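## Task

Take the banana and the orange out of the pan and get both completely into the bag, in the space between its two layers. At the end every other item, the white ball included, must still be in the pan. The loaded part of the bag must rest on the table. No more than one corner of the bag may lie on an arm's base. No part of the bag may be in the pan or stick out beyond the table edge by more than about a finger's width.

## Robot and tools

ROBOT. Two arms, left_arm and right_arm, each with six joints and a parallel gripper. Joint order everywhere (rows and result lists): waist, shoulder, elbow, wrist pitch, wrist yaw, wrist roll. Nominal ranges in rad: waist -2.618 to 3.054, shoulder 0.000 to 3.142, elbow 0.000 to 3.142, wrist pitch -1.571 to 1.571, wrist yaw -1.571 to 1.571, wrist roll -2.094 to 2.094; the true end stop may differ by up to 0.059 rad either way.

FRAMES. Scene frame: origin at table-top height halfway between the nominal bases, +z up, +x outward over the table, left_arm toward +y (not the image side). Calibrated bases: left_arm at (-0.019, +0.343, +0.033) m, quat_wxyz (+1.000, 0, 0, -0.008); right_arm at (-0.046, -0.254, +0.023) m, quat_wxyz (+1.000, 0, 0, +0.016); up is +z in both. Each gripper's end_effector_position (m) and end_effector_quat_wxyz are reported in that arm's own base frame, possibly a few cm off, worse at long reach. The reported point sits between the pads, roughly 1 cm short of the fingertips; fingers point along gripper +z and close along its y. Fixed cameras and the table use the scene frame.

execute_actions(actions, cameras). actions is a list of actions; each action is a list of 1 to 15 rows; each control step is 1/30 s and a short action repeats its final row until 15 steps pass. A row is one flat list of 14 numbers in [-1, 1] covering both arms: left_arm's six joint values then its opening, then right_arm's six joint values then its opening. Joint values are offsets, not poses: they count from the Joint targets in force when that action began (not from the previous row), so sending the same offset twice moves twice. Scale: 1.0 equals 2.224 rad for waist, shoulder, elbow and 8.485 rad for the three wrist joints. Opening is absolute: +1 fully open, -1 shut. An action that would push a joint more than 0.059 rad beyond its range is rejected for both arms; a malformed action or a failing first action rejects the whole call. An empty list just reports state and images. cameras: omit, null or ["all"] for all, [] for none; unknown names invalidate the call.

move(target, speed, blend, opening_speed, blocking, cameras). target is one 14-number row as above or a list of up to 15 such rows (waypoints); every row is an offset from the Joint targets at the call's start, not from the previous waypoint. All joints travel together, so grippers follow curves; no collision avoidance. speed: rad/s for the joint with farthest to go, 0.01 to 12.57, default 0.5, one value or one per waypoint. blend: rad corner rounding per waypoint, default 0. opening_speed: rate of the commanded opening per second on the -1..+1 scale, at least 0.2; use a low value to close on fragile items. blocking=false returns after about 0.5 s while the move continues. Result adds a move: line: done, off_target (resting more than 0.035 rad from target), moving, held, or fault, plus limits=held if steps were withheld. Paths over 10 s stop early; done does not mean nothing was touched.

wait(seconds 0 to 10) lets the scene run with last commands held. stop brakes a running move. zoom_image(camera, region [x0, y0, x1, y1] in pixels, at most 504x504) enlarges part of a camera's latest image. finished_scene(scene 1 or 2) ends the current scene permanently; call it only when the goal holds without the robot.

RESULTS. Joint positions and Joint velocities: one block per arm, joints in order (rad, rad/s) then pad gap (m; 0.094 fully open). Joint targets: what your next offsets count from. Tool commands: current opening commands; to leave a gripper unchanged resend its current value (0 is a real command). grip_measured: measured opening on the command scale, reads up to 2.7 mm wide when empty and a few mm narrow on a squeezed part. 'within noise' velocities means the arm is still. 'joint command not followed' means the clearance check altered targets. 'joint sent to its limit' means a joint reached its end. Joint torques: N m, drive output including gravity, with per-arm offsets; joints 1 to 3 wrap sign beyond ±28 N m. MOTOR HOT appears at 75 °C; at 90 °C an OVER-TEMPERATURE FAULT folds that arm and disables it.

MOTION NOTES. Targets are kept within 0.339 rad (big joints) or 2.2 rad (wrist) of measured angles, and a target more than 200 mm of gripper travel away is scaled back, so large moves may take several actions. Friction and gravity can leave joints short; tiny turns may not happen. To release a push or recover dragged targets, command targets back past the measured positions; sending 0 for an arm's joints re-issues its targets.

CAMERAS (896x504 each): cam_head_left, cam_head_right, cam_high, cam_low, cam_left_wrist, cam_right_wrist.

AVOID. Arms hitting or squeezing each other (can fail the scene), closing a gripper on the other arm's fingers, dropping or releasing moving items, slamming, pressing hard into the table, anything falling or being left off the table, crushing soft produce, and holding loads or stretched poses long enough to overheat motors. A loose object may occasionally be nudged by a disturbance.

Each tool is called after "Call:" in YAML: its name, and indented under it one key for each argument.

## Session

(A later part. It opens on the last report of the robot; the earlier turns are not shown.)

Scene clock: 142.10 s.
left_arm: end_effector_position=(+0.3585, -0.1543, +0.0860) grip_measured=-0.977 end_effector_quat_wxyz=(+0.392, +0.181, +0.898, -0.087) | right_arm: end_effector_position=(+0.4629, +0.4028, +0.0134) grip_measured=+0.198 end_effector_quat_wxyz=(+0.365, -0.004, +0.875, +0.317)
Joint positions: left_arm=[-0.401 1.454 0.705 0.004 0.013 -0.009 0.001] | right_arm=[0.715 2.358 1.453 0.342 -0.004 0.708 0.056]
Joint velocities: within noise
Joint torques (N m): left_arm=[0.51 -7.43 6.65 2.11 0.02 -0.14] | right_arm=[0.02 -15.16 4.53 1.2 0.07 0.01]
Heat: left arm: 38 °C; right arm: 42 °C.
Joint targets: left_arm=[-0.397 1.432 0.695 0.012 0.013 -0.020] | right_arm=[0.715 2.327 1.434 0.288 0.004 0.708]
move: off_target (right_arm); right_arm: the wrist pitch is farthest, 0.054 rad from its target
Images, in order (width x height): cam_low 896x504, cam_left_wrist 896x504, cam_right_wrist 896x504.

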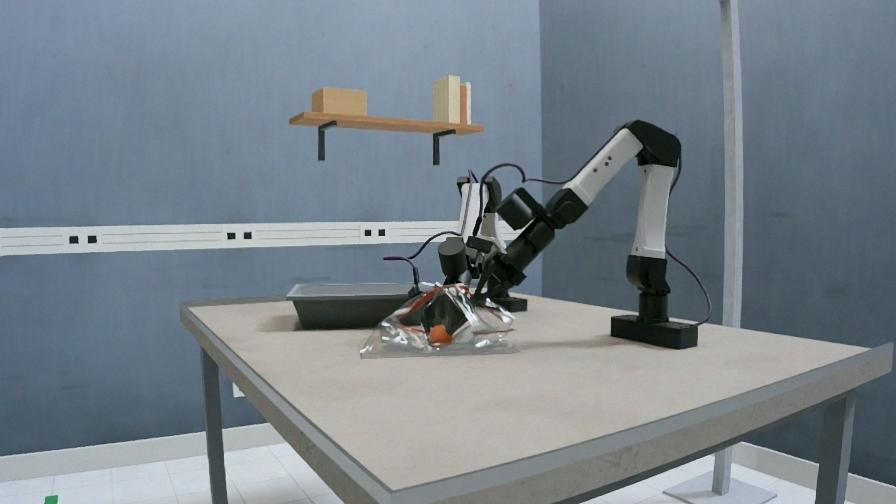

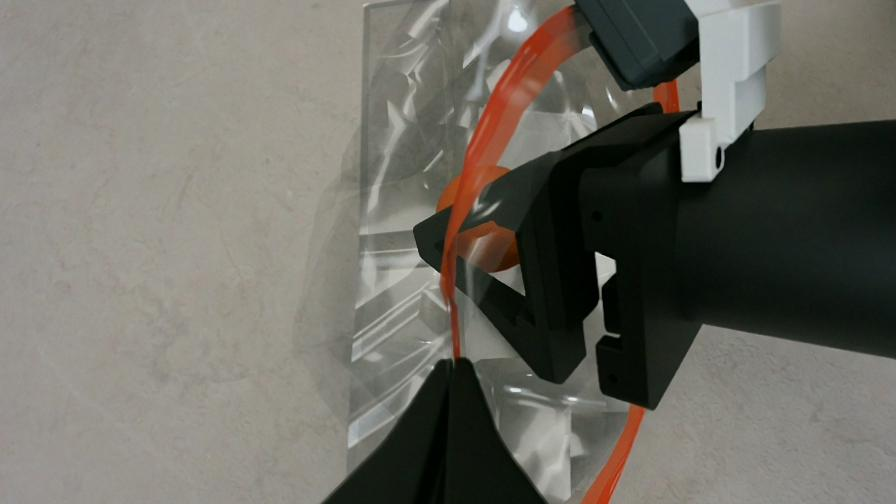

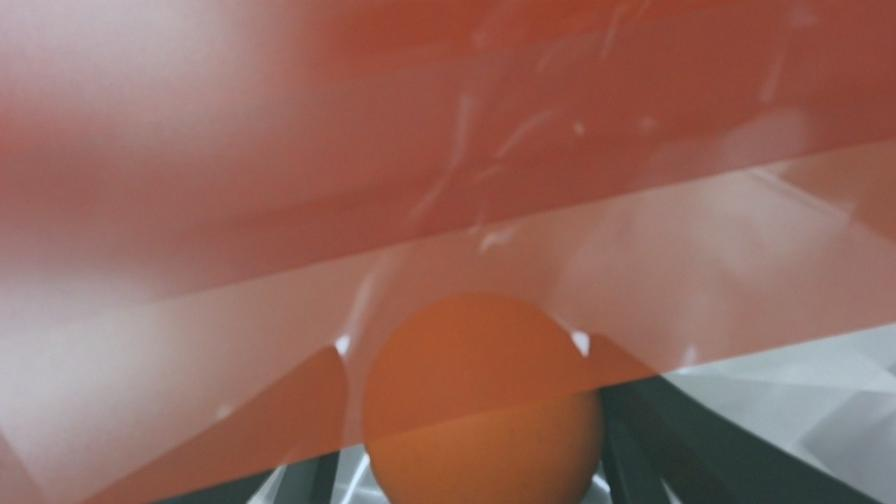

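Call:
move:
  target: [0,0,0,0,0,0,-1, 0,0.0877,0.1533,-0.0163,0,0,0.2]
  speed: 0.2
  cameras: []

Call:
move:
  target: [0,0,0,0,0,0,-1, 0,-0.007,0,0,0,0,0.75]
  speed: 0.02
  opening_speed: 0.3
  cameras: ["cam_low","cam_right_wrist","cam_left_wrist"]

Call:
zoom_image:
  camera: "cam_low"
  region: [330, 230, 540, 390]

Scene clock: 145.07 s.
left_arm: end_effector_position=(+0.3585, -0.1543, +0.0860) grip_measured=-0.977 end_effector_quat_wxyz=(+0.392, +0.181, +0.898, -0.087) | right_arm: end_effector_position=(+0.4962, +0.4316, +0.0155) grip_measured=+0.199 end_effector_quat_wxyz=(+0.359, -0.004, +0.879, +0.312)
Joint positions: left_arm=[-0.401 1.454 0.705 0.004 0.013 -0.009 0.001] | right_arm=[0.715 2.497 1.752 0.167 -0.004 0.708 0.056]
Joint velocities: within noise
Joint torques (N m): left_arm=[0.51 -7.36 6.65 2.12 0.01 -0.14] | right_arm=[0.02 -11.55 9.01 1.6 0.07 0]
Heat: left arm: 38 °C; right arm: 43 °C.
Joint targets: left_arm=[-0.397 1.432 0.695 0.012 0.013 -0.020] | right_arm=[0.715 2.523 1.775 0.149 0.004 0.708]
move: done
No camera images: "cameras" was empty.

Scene clock: 147.10 s.
left_arm: end_effector_position=(+0.3585, -0.1543, +0.0861) grip_measured=-0.977 end_effector_quat_wxyz=(+0.392, +0.181, +0.898, -0.087) | right_arm: end_effector_position=(+0.4992, +0.4343, +0.0221) grip_measured=+0.748 end_effector_quat_wxyz=(+0.367, -0.004, +0.874, +0.318)
Joint positions: left_arm=[-0.401 1.454 0.705 0.004 0.013 -0.009 0.001] | right_arm=[0.715 2.497 1.761 0.18 -0.004 0.708 0.082]
Joint velocities: within noise
Joint torques (N m): left_arm=[0.47 -7.39 6.67 2.11 0.03 -0.14] | right_arm=[0.03 -12.94 8.16 1.48 0.06 0.01]
Heat: left arm: 38 °C; right arm: 43 °C.
Joint targets: left_arm=[-0.397 1.432 0.695 0.012 0.013 -0.019] | right_arm=[0.715 2.507 1.775 0.150 0.004 0.708]
move: done
Images, in order (width x height): cam_low 896x504, cam_left_wrist 896x504, cam_right_wrist 896x504.

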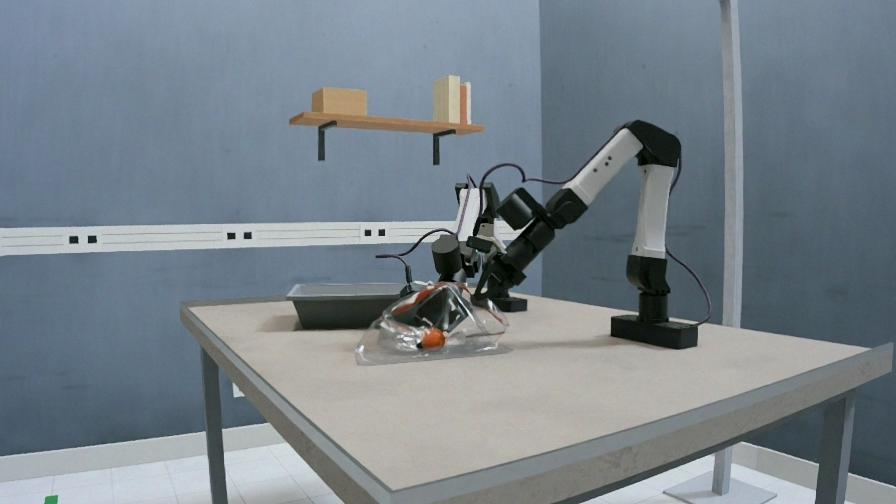

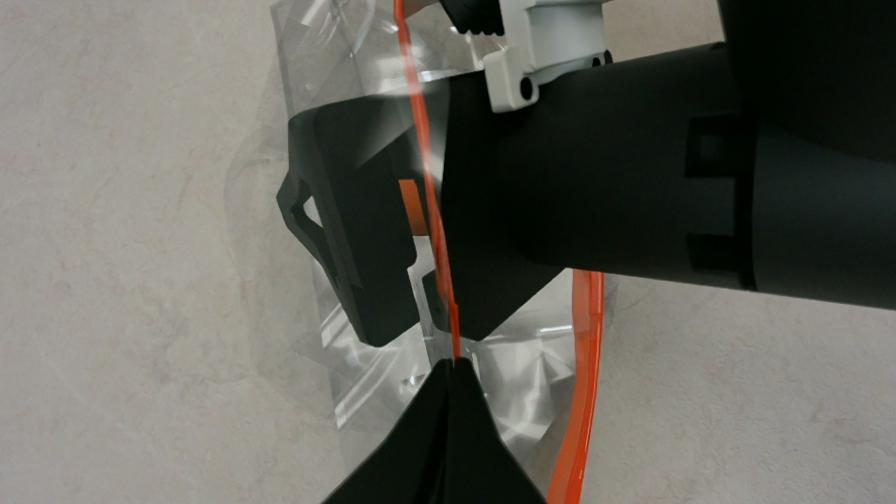

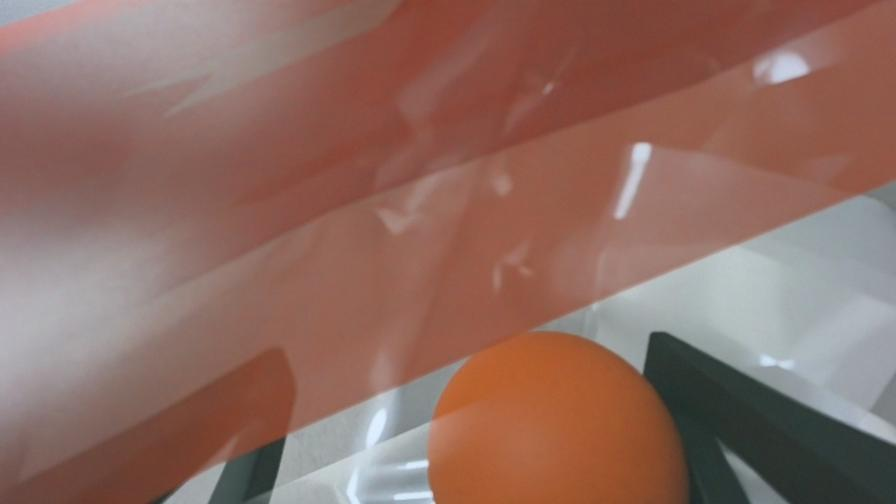

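Scaled by 2.400 from the camera's 896x504 image, which has a finer 1280x720 frame.

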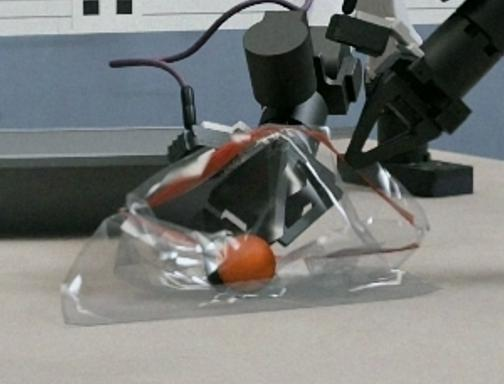

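Call:
move:
  target: [0,0,0,0,0,0,-1, -0.0105,0,0,0,0,0,0.75]
  speed: 0.05
  cameras: ["cam_right_wrist","cam_left_wrist"]

Scene clock: 148.33 s.
left_arm: end_effector_position=(+0.3586, -0.1543, +0.0862) grip_measured=-0.977 end_effector_quat_wxyz=(+0.392, +0.181, +0.898, -0.087) | right_arm: end_effector_position=(+0.5032, +0.4297, +0.0222) grip_measured=+0.748 end_effector_quat_wxyz=(+0.368, +0.000, +0.874, +0.317)
Joint positions: left_arm=[-0.401 1.454 0.705 0.005 0.013 -0.009 0.001] | right_arm=[0.706 2.497 1.761 0.18 -0.004 0.708 0.082]
Joint velocities: within noise
Joint torques (N m): left_arm=[0.47 -7.38 6.67 2.11 0.02 -0.14] | right_arm=[-1.32 -12.94 8.14 1.49 0.07 0.01]
Heat: left arm: 38 °C; right arm: 43 °C.
Joint targets: left_arm=[-0.397 1.432 0.695 0.012 0.013 -0.019] | right_arm=[0.692 2.507 1.775 0.150 0.004 0.708]
move: done
Images, in order (width x height): cam_left_wrist 896x504, cam_right_wrist 896x504.

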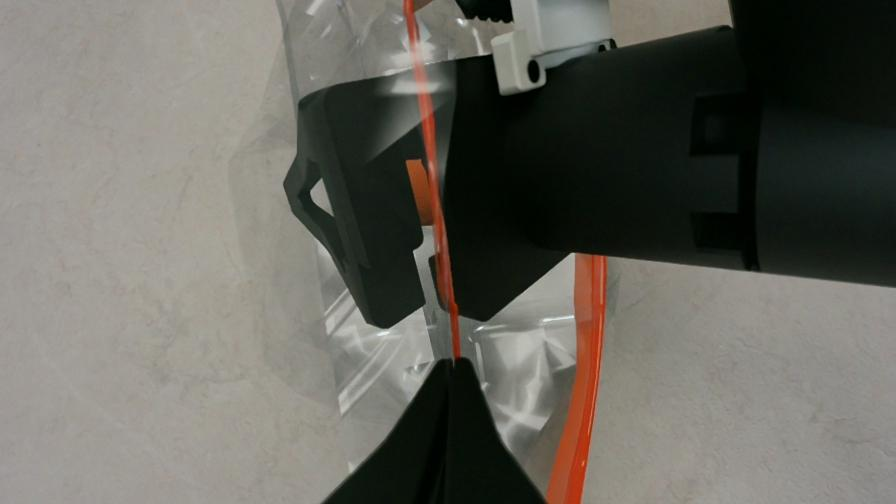

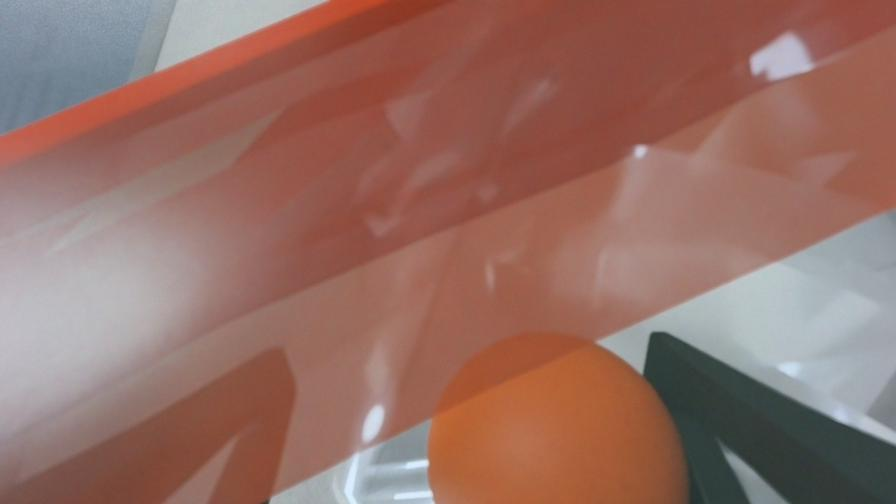

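Call:
move:
  target: [0,0,0,0,0,0,-1, 0,0.0045,0,0,0,-0.0436,0.75]
  speed: 0.25
  cameras: ["cam_low","cam_right_wrist","cam_left_wrist"]

Call:
zoom_image:
  camera: "cam_low"
  region: [330, 230, 540, 390]

Scene clock: 150.97 s.
left_arm: end_effector_position=(+0.3586, -0.1543, +0.0862) grip_measured=-0.977 end_effector_quat_wxyz=(+0.392, +0.181, +0.898, -0.087) | right_arm: end_effector_position=(+0.5031, +0.4230, +0.0153) grip_measured=+0.749 end_effector_quat_wxyz=(+0.407, -0.155, +0.868, +0.237)
Joint positions: left_arm=[-0.401 1.454 0.705 0.005 0.013 -0.009 0.001] | right_arm=[0.698 2.497 1.761 0.146 -0.004 0.347 0.082]
Joint velocities: within noise
Joint torques (N m): left_arm=[0.49 -7.43 6.64 2.11 0.02 -0.14] | right_arm=[-0.7 -12.05 8.12 1.82 0.06 -0.06]
Heat: left arm: 37 °C; right arm: 43 °C.
Joint targets: left_arm=[-0.397 1.432 0.695 0.012 0.013 -0.019] | right_arm=[0.691 2.517 1.775 0.150 0.004 0.338]
move: done
Images, in order (width x height): cam_low 896x504, cam_left_wrist 896x504, cam_right_wrist 896x504.

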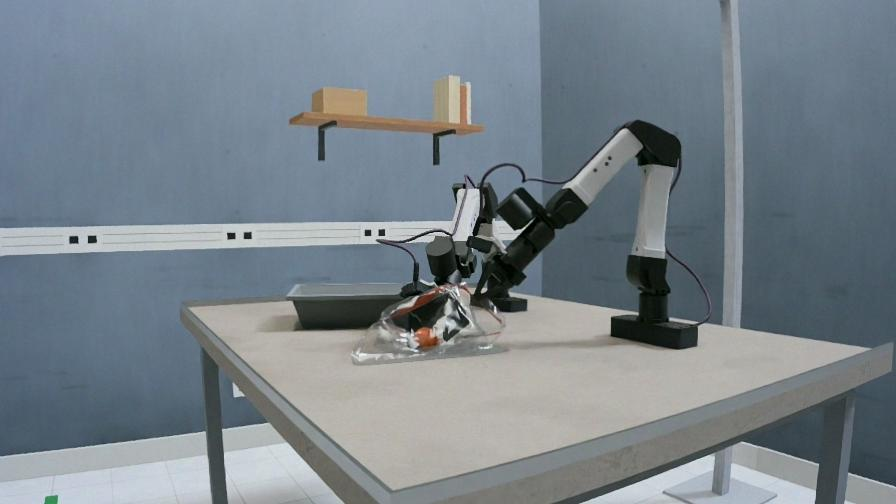

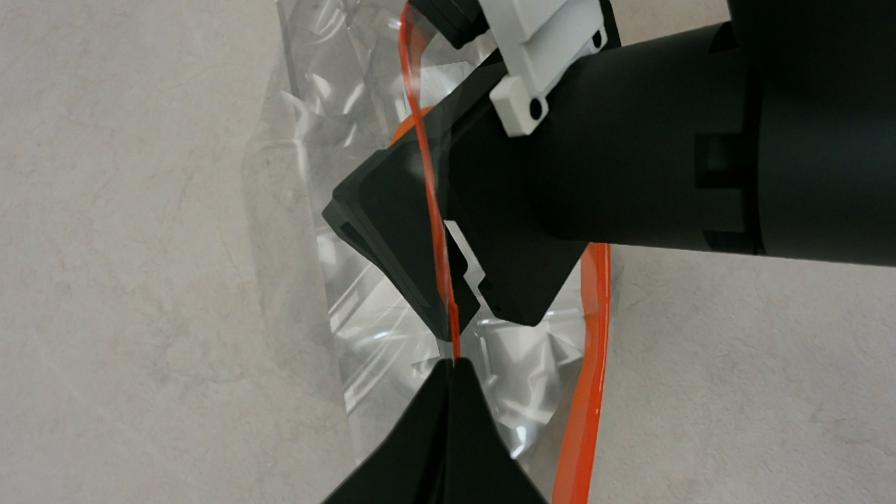

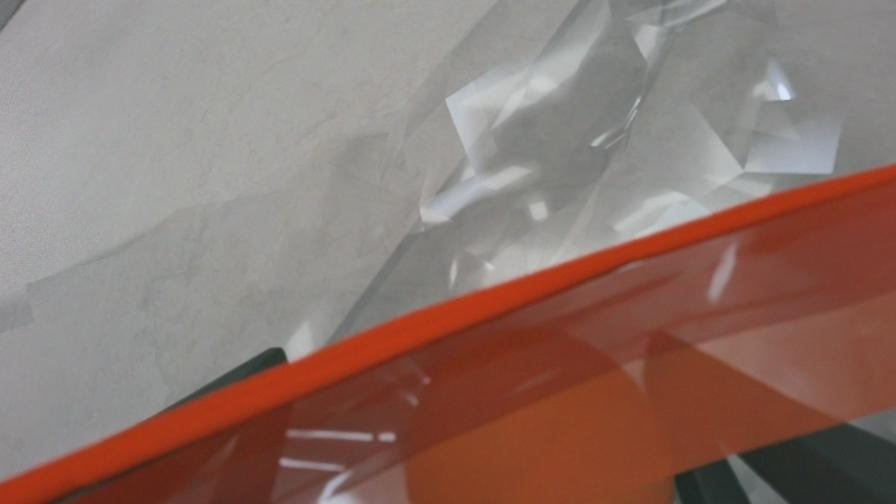

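Scaled by 2.400 from the camera's 896x504 image, which has a finer 1280x720 frame.

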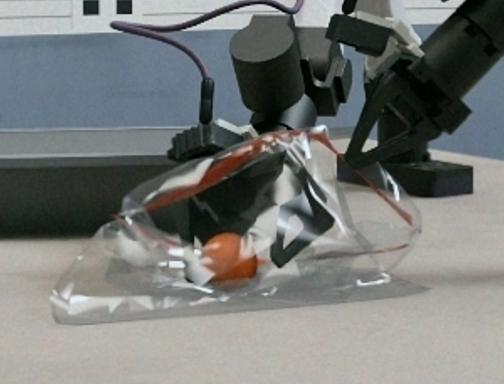

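Call:
move:
  target: [0,0,0,0,0,0,-1, 0,-0.0854,-0.1533,0.0163,0,0,0.75]
  speed: 0.25
  cameras: ["cam_low","cam_right_wrist","cam_left_wrist"]

Call:
zoom_image:
  camera: "cam_low"
  region: [330, 230, 540, 390]

Scene clock: 153.00 s.
left_arm: end_effector_position=(+0.3586, -0.1543, +0.0862) grip_measured=-0.977 end_effector_quat_wxyz=(+0.392, +0.181, +0.898, -0.087) | right_arm: end_effector_position=(+0.4690, +0.3931, +0.0101) grip_measured=+0.749 end_effector_quat_wxyz=(+0.417, -0.159, +0.864, +0.235)
Joint positions: left_arm=[-0.401 1.454 0.705 0.005 0.013 -0.009 0.001] | right_arm=[0.698 2.36 1.452 0.335 0.002 0.333 0.082]
Joint velocities: within noise
Joint torques (N m): left_arm=[0.54 -7.43 6.67 2.12 0.02 -0.15] | right_arm=[-0.62 -15.35 4.72 1.3 0.01 0.07]
Heat: left arm: 37 °C; right arm: 44 °C.
Joint targets: left_arm=[-0.397 1.432 0.695 0.012 0.013 -0.019] | right_arm=[0.692 2.327 1.434 0.288 0.004 0.338]
move: off_target (right_arm); right_arm: the wrist pitch is farthest, 0.047 rad from its target
Images, in order (width x height): cam_low 896x504, cam_left_wrist 896x504, cam_right_wrist 896x504.

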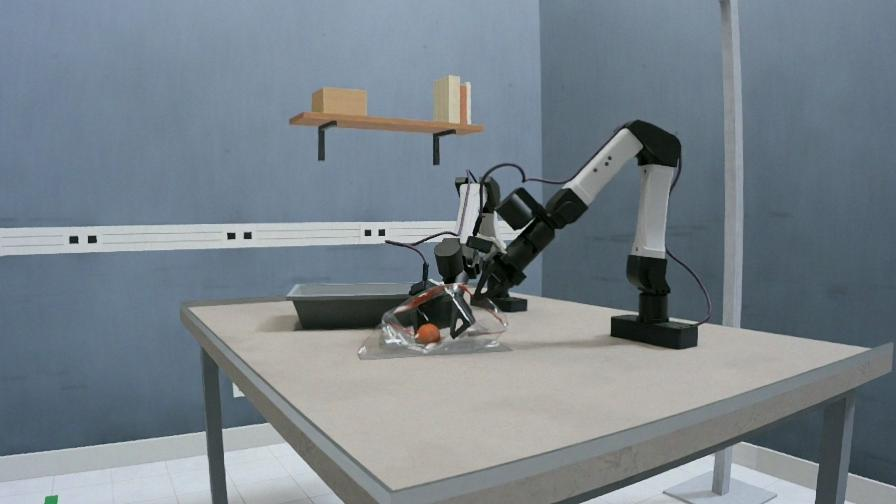

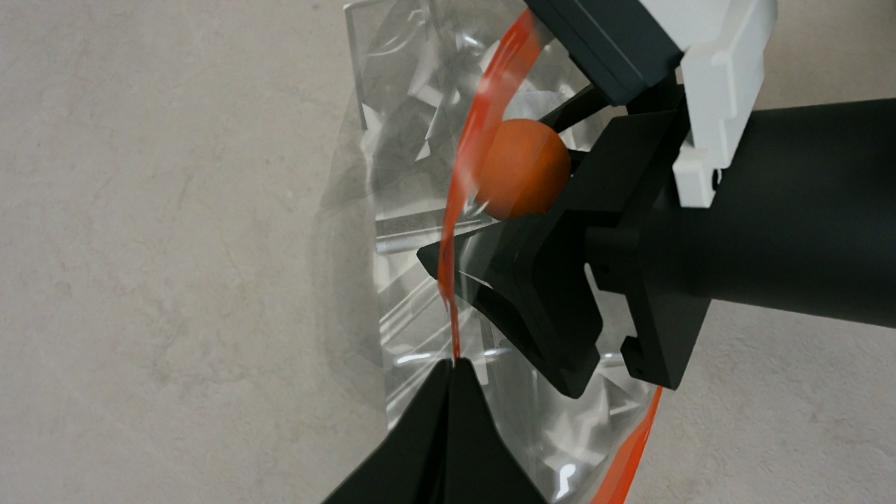

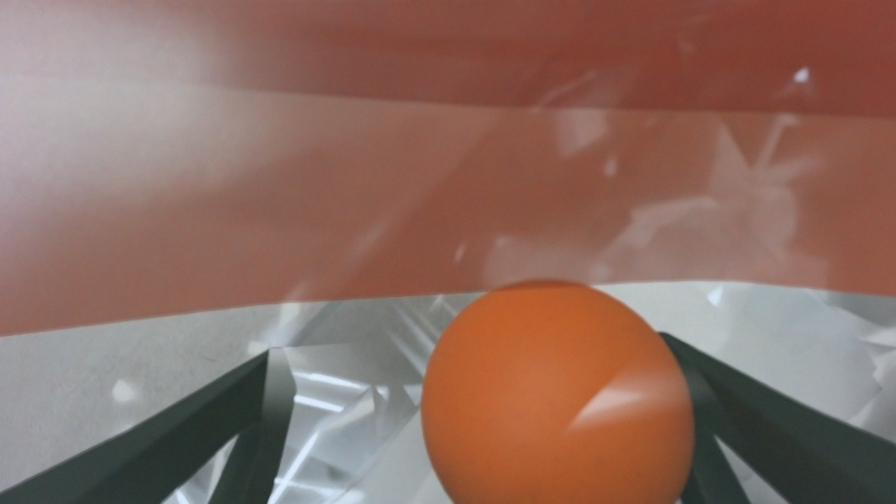

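Scaled by 2.400 from the camera's 896x504 image, which has a finer 1280x720 frame.

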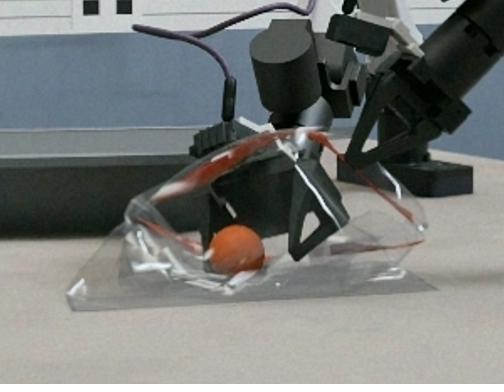

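Call:
move:
  target: [0,0,0,0,0,0,-1, -0.015,0,0,0,0,0,0.75]
  speed: 0.15
  cameras: ["cam_low","cam_right_wrist"]

Call:
zoom_image:
  camera: "cam_low"
  region: [330, 230, 540, 390]

Scene clock: 154.30 s.
left_arm: end_effector_position=(+0.3586, -0.1543, +0.0862) grip_measured=-0.977 end_effector_quat_wxyz=(+0.392, +0.181, +0.898, -0.087) | right_arm: end_effector_position=(+0.4787, +0.3813, +0.0101) grip_measured=+0.749 end_effector_quat_wxyz=(+0.419, -0.148, +0.865, +0.232)
Joint positions: left_arm=[-0.401 1.454 0.705 0.005 0.013 -0.009 0.001] | right_arm=[0.672 2.36 1.451 0.336 -0.002 0.333 0.082]
Joint velocities: within noise
Joint torques (N m): left_arm=[0.49 -7.41 6.63 2.11 0.02 -0.14] | right_arm=[-1.31 -15.34 4.63 1.31 0.05 0.07]
Heat: left arm: 37 °C; right arm: 45 °C.
Joint targets: left_arm=[-0.397 1.432 0.695 0.012 0.013 -0.019] | right_arm=[0.658 2.327 1.434 0.288 0.004 0.338]
move: off_target (right_arm); right_arm: the wrist pitch is farthest, 0.048 rad from its target
Images, in order (width x height): cam_low 896x504, cam_right_wrist 896x504.

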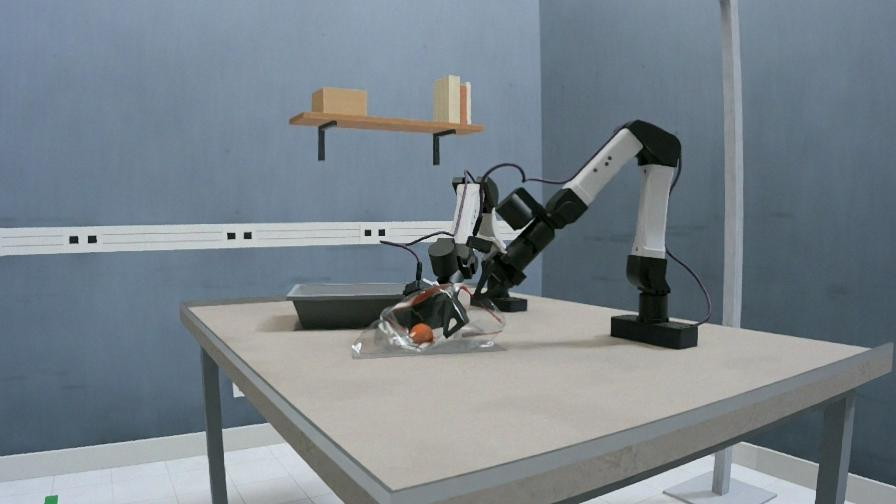

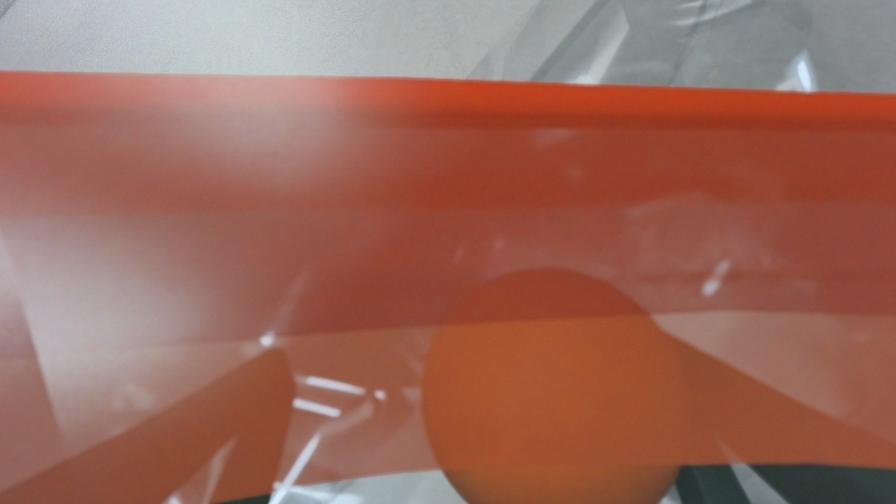

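Scaled by 2.400 from the camera's 896x504 image, which has a finer 1280x720 frame.

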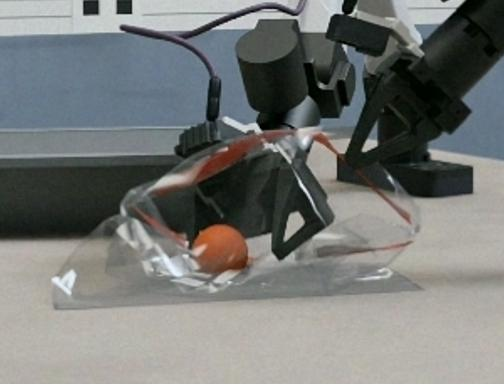

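Call:
move:
  target: [0,0,0,0,0,0,-1, 0,-0.018,-0.0018,0.0014,0,0,0.75]
  speed: 0.15
  cameras: ["cam_low","cam_right_wrist","cam_left_wrist"]

Call:
zoom_image:
  camera: "cam_low"
  region: [330, 230, 540, 390]

Scene clock: 155.77 s.
left_arm: end_effector_position=(+0.3586, -0.1543, +0.0862) grip_measured=-0.977 end_effector_quat_wxyz=(+0.392, +0.181, +0.898, -0.087) | right_arm: end_effector_position=(+0.4769, +0.3754, +0.0113) grip_measured=+0.749 end_effector_quat_wxyz=(+0.413, -0.147, +0.870, +0.227)
Joint positions: left_arm=[-0.401 1.454 0.705 0.005 0.013 -0.009 0.001] | right_arm=[0.666 2.34 1.437 0.314 -0.002 0.333 0.082]
Joint velocities: within noise
Joint torques (N m): left_arm=[0.51 -7.43 6.64 2.11 0.02 -0.15] | right_arm=[-0.76 -17.05 5.64 1.61 0.05 0.07]
Heat: left arm: 37 °C; right arm: 46 °C.
Joint targets: left_arm=[-0.397 1.432 0.695 0.012 0.013 -0.019] | right_arm=[0.658 2.287 1.430 0.300 0.004 0.338]
move: off_target (right_arm); right_arm: the shoulder is farthest, 0.053 rad from its target
Images, in order (width x height): cam_low 896x504, cam_left_wrist 896x504, cam_right_wrist 896x504.

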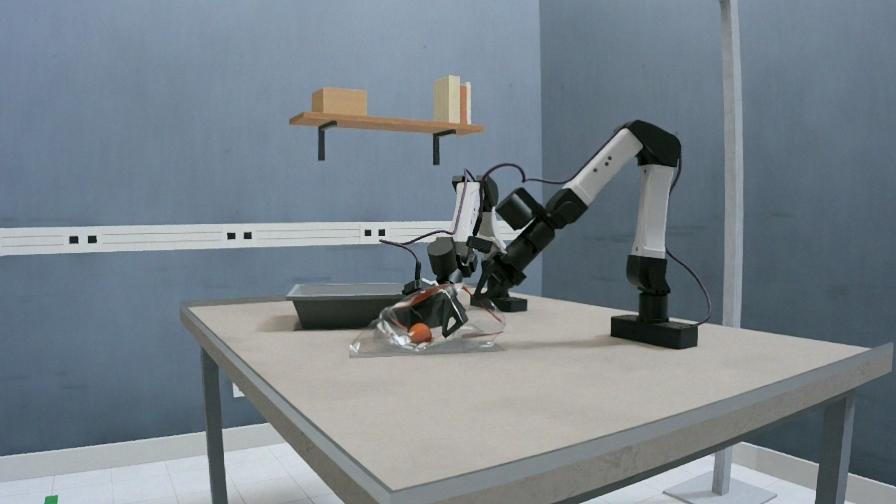

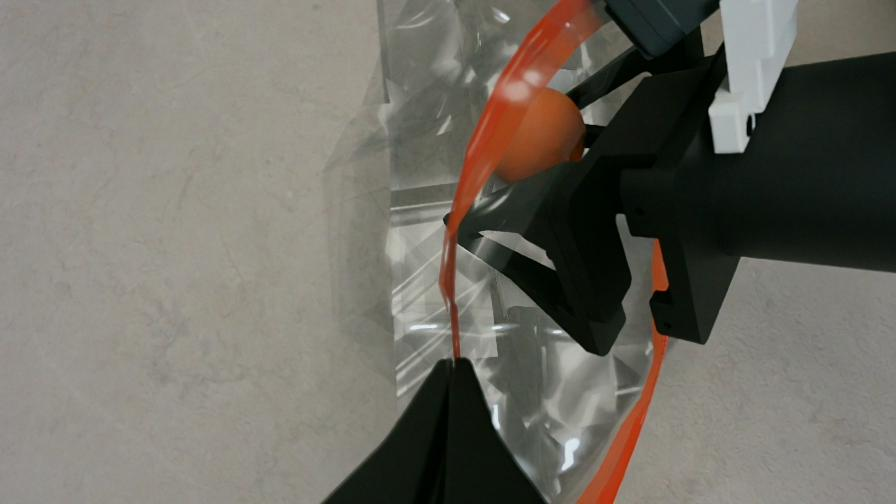

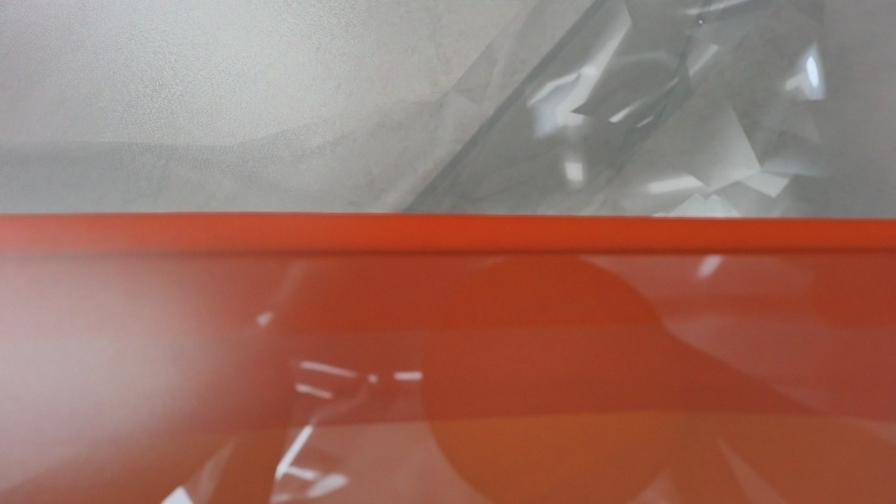

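Scaled by 2.400 from the camera's 896x504 image, which has a finer 1280x720 frame.

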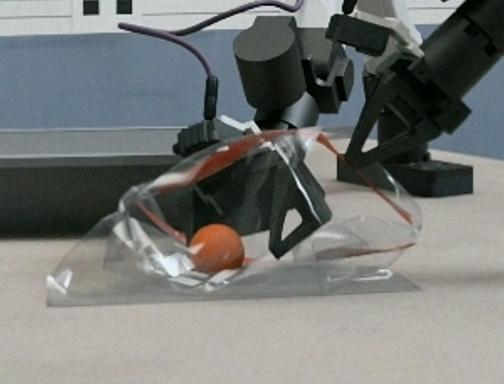

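Call:
move:
  target: [0,0,0,0,0,0,-1, 0,-0.0706,-0.1057,0.0118,0,0,0.75]
  speed: 0.2
  cameras: ["cam_low","cam_right_wrist","cam_left_wrist"]

Call:
zoom_image:
  camera: "cam_low"
  region: [330, 230, 540, 390]

Scene clock: 157.93 s.
left_arm: end_effector_position=(+0.3586, -0.1543, +0.0862) grip_measured=-0.977 end_effector_quat_wxyz=(+0.392, +0.181, +0.898, -0.087) | right_arm: end_effector_position=(+0.4396, +0.3461, +0.0189) grip_measured=+0.749 end_effector_quat_wxyz=(+0.407, -0.147, +0.873, +0.223)
Joint positions: left_arm=[-0.401 1.454 0.705 0.005 0.013 -0.009 0.001] | right_arm=[0.666 2.183 1.199 0.379 -0.002 0.333 0.082]
Joint velocities: within noise
Joint torques (N m): left_arm=[0.49 -7.41 6.69 2.1 0.01 -0.14] | right_arm=[-0.73 -15.64 5.63 1.99 0.05 0.08]
Heat: left arm: 37 °C; right arm: 47 °C.
Joint targets: left_arm=[-0.397 1.432 0.695 0.012 0.013 -0.019] | right_arm=[0.658 2.130 1.195 0.400 0.004 0.338]
move: off_target (right_arm); right_arm: the shoulder is farthest, 0.053 rad from its target
Images, in order (width x height): cam_low 896x504, cam_left_wrist 896x504, cam_right_wrist 896x504.

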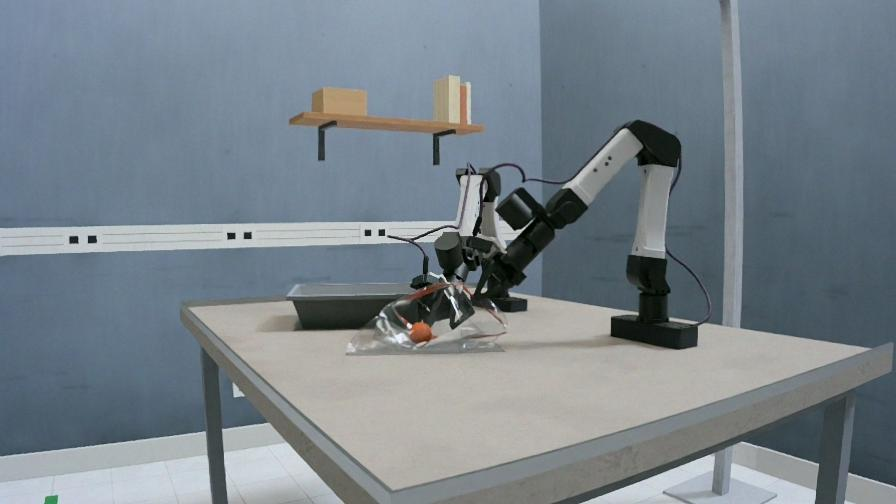

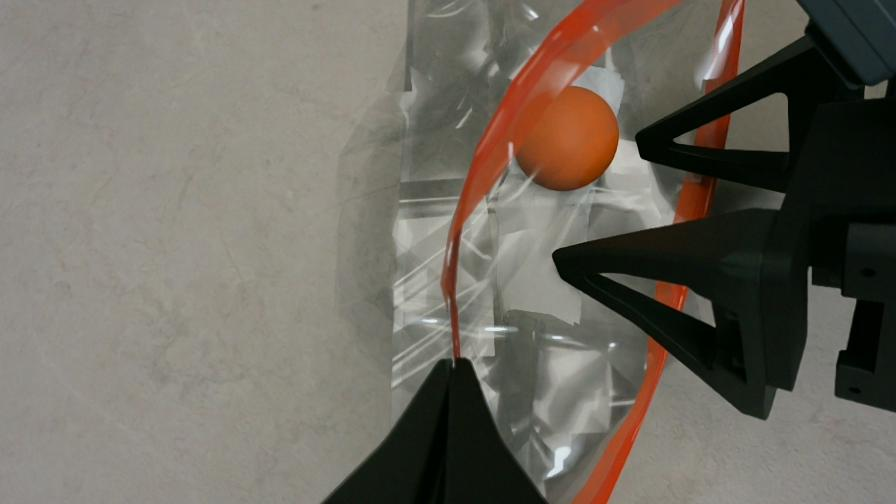

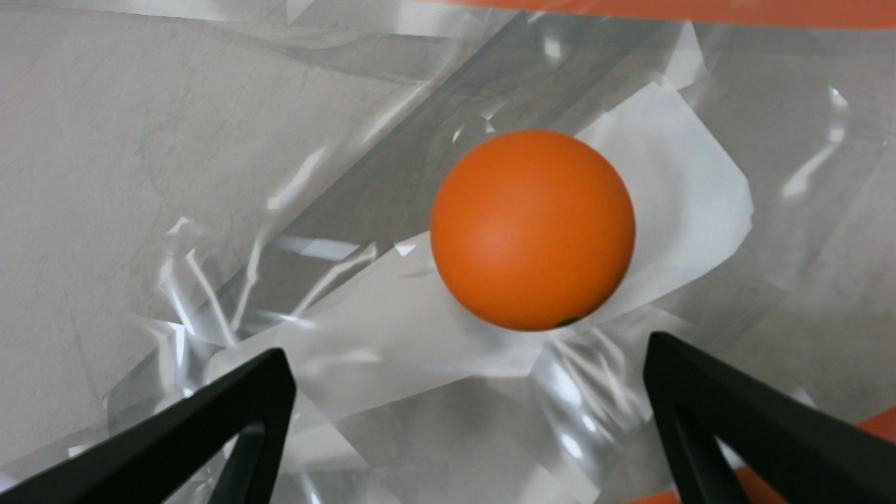

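Scaled by 2.400 from the camera's 896x504 image, which has a finer 1280x720 frame.

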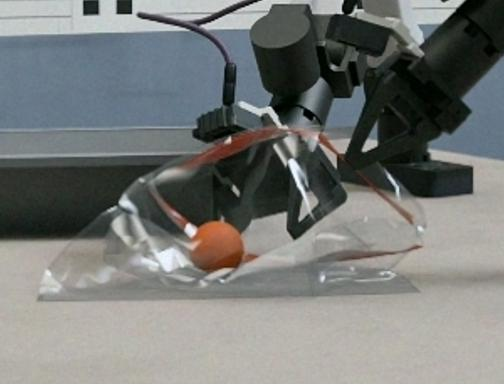

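Call:
move:
  target: [0,0,0,0,0,0,-1, -0.0112,-0.0252,-0.0751,0.016,0,0.0427,-0.45]
  speed: 0.25
  opening_speed: 1.0
  cameras: ["cam_right_wrist","cam_left_wrist"]

Scene clock: 161.13 s.
left_arm: end_effector_position=(+0.3586, -0.1543, +0.0862) grip_measured=-0.977 end_effector_quat_wxyz=(+0.392, +0.181, +0.898, -0.087) | right_arm: end_effector_position=(+0.4252, +0.3175, +0.0137) grip_measured=-0.449 end_effector_quat_wxyz=(+0.374, +0.023, +0.879, +0.295)
Joint positions: left_arm=[-0.401 1.454 0.705 0.005 0.013 -0.009 0.001] | right_arm=[0.641 2.125 1.031 0.515 -0.002 0.693 0.026]
Joint velocities: within noise
Joint torques (N m): left_arm=[0.46 -7.38 6.64 2.11 0.02 -0.14] | right_arm=[-0.62 -14.58 5.24 1.97 0.06 0.11]
Heat: left arm: 37 °C; right arm: 49 °C.
Joint targets: left_arm=[-0.397 1.432 0.695 0.012 0.013 -0.019] | right_arm=[0.633 2.074 1.028 0.536 0.004 0.700]
move: off_target (right_arm); right_arm: the shoulder is farthest, 0.051 rad from its target
Images, in order (width x height): cam_left_wrist 896x504, cam_right_wrist 896x504.

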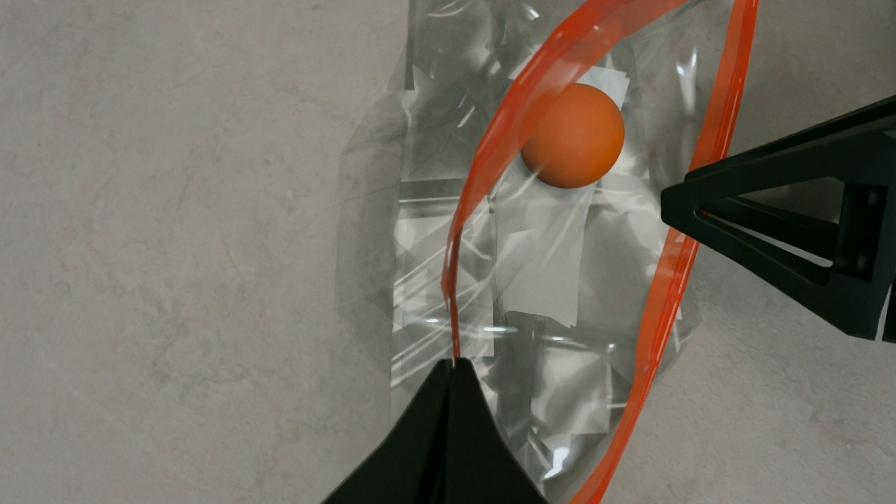

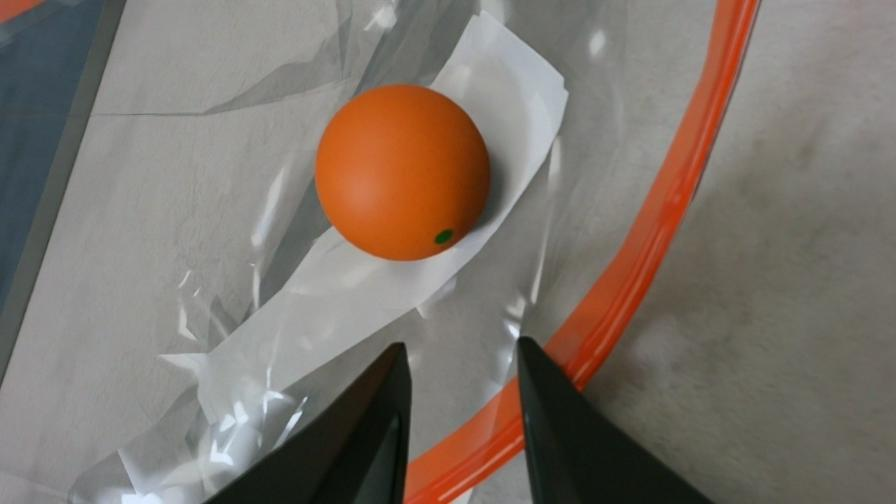

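Call:
move:
  target:
    - [0,0,0,0,0,0,-1, -0.001,0.1102,0.1457,-0.0179,0,0,-0.45]
    - [0,0,0,0,0,0,-1, -0.001,0.2059,0.3233,-0.0392,0,0,-0.45]
  speed: 0.2
  blend: 0.05
  cameras: ["cam_low","cam_right_wrist","cam_left_wrist"]

Call:
zoom_image:
  camera: "cam_low"
  region: [330, 230, 540, 390]

Scene clock: 165.67 s.
left_arm: end_effector_position=(+0.3586, -0.1543, +0.0862) grip_measured=-0.977 end_effector_quat_wxyz=(+0.392, +0.181, +0.898, -0.087) | right_arm: end_effector_position=(+0.5257, +0.3924, +0.0072) grip_measured=-0.449 end_effector_quat_wxyz=(+0.377, +0.023, +0.876, +0.299)
Joint positions: left_arm=[-0.401 1.454 0.705 0.005 0.013 -0.009 0.001] | right_arm=[0.641 2.508 1.723 0.218 -0.002 0.694 0.026]
Joint velocities: within noise
Joint torques (N m): left_arm=[0.5 -7.42 6.67 2.11 0.02 -0.15] | right_arm=[-0.88 -11.64 8.92 1.64 0.05 0.08]
Heat: left arm: 36 °C; right arm: 49 °C.
Joint targets: left_arm=[-0.397 1.432 0.695 0.012 0.013 -0.019] | right_arm=[0.631 2.532 1.747 0.203 0.004 0.700]
move: done
Images, in order (width x height): cam_low 896x504, cam_left_wrist 896x504, cam_right_wrist 896x504.

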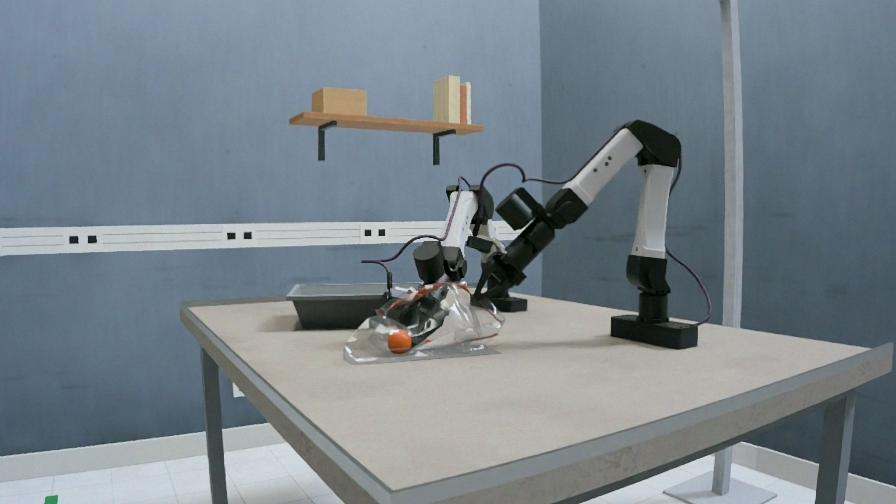

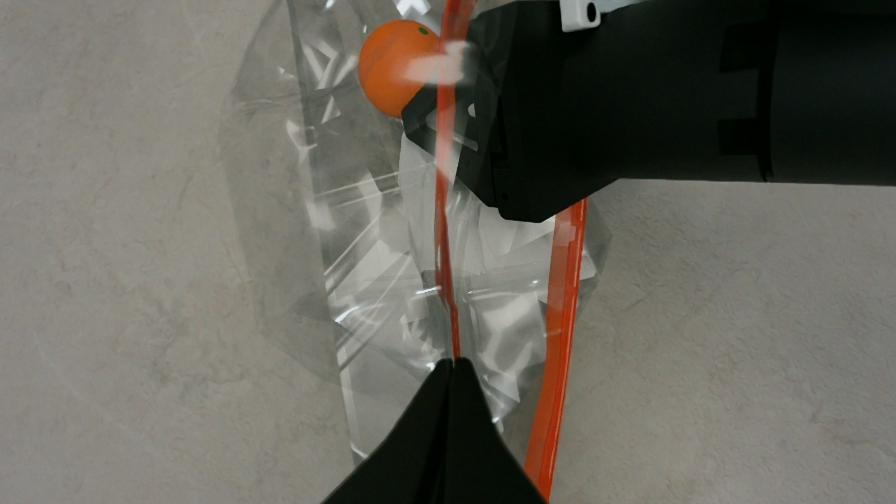

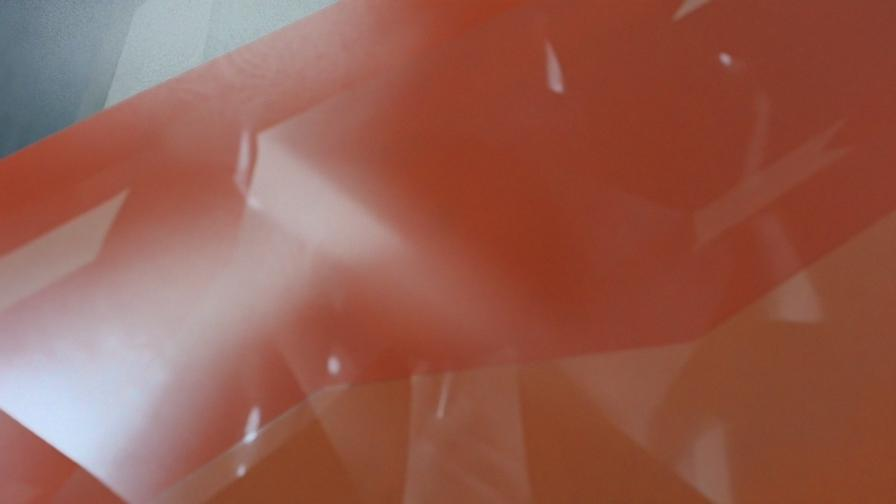

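Scaled by 2.400 from the camera's 896x504 image, which has a finer 1280x720 frame.

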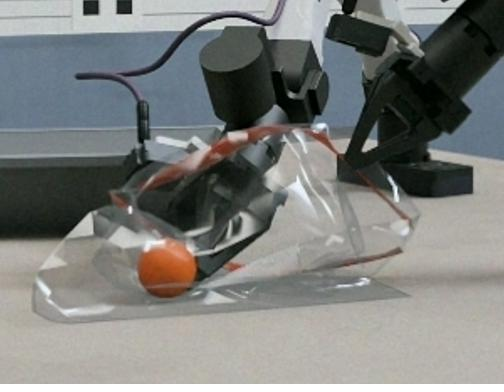

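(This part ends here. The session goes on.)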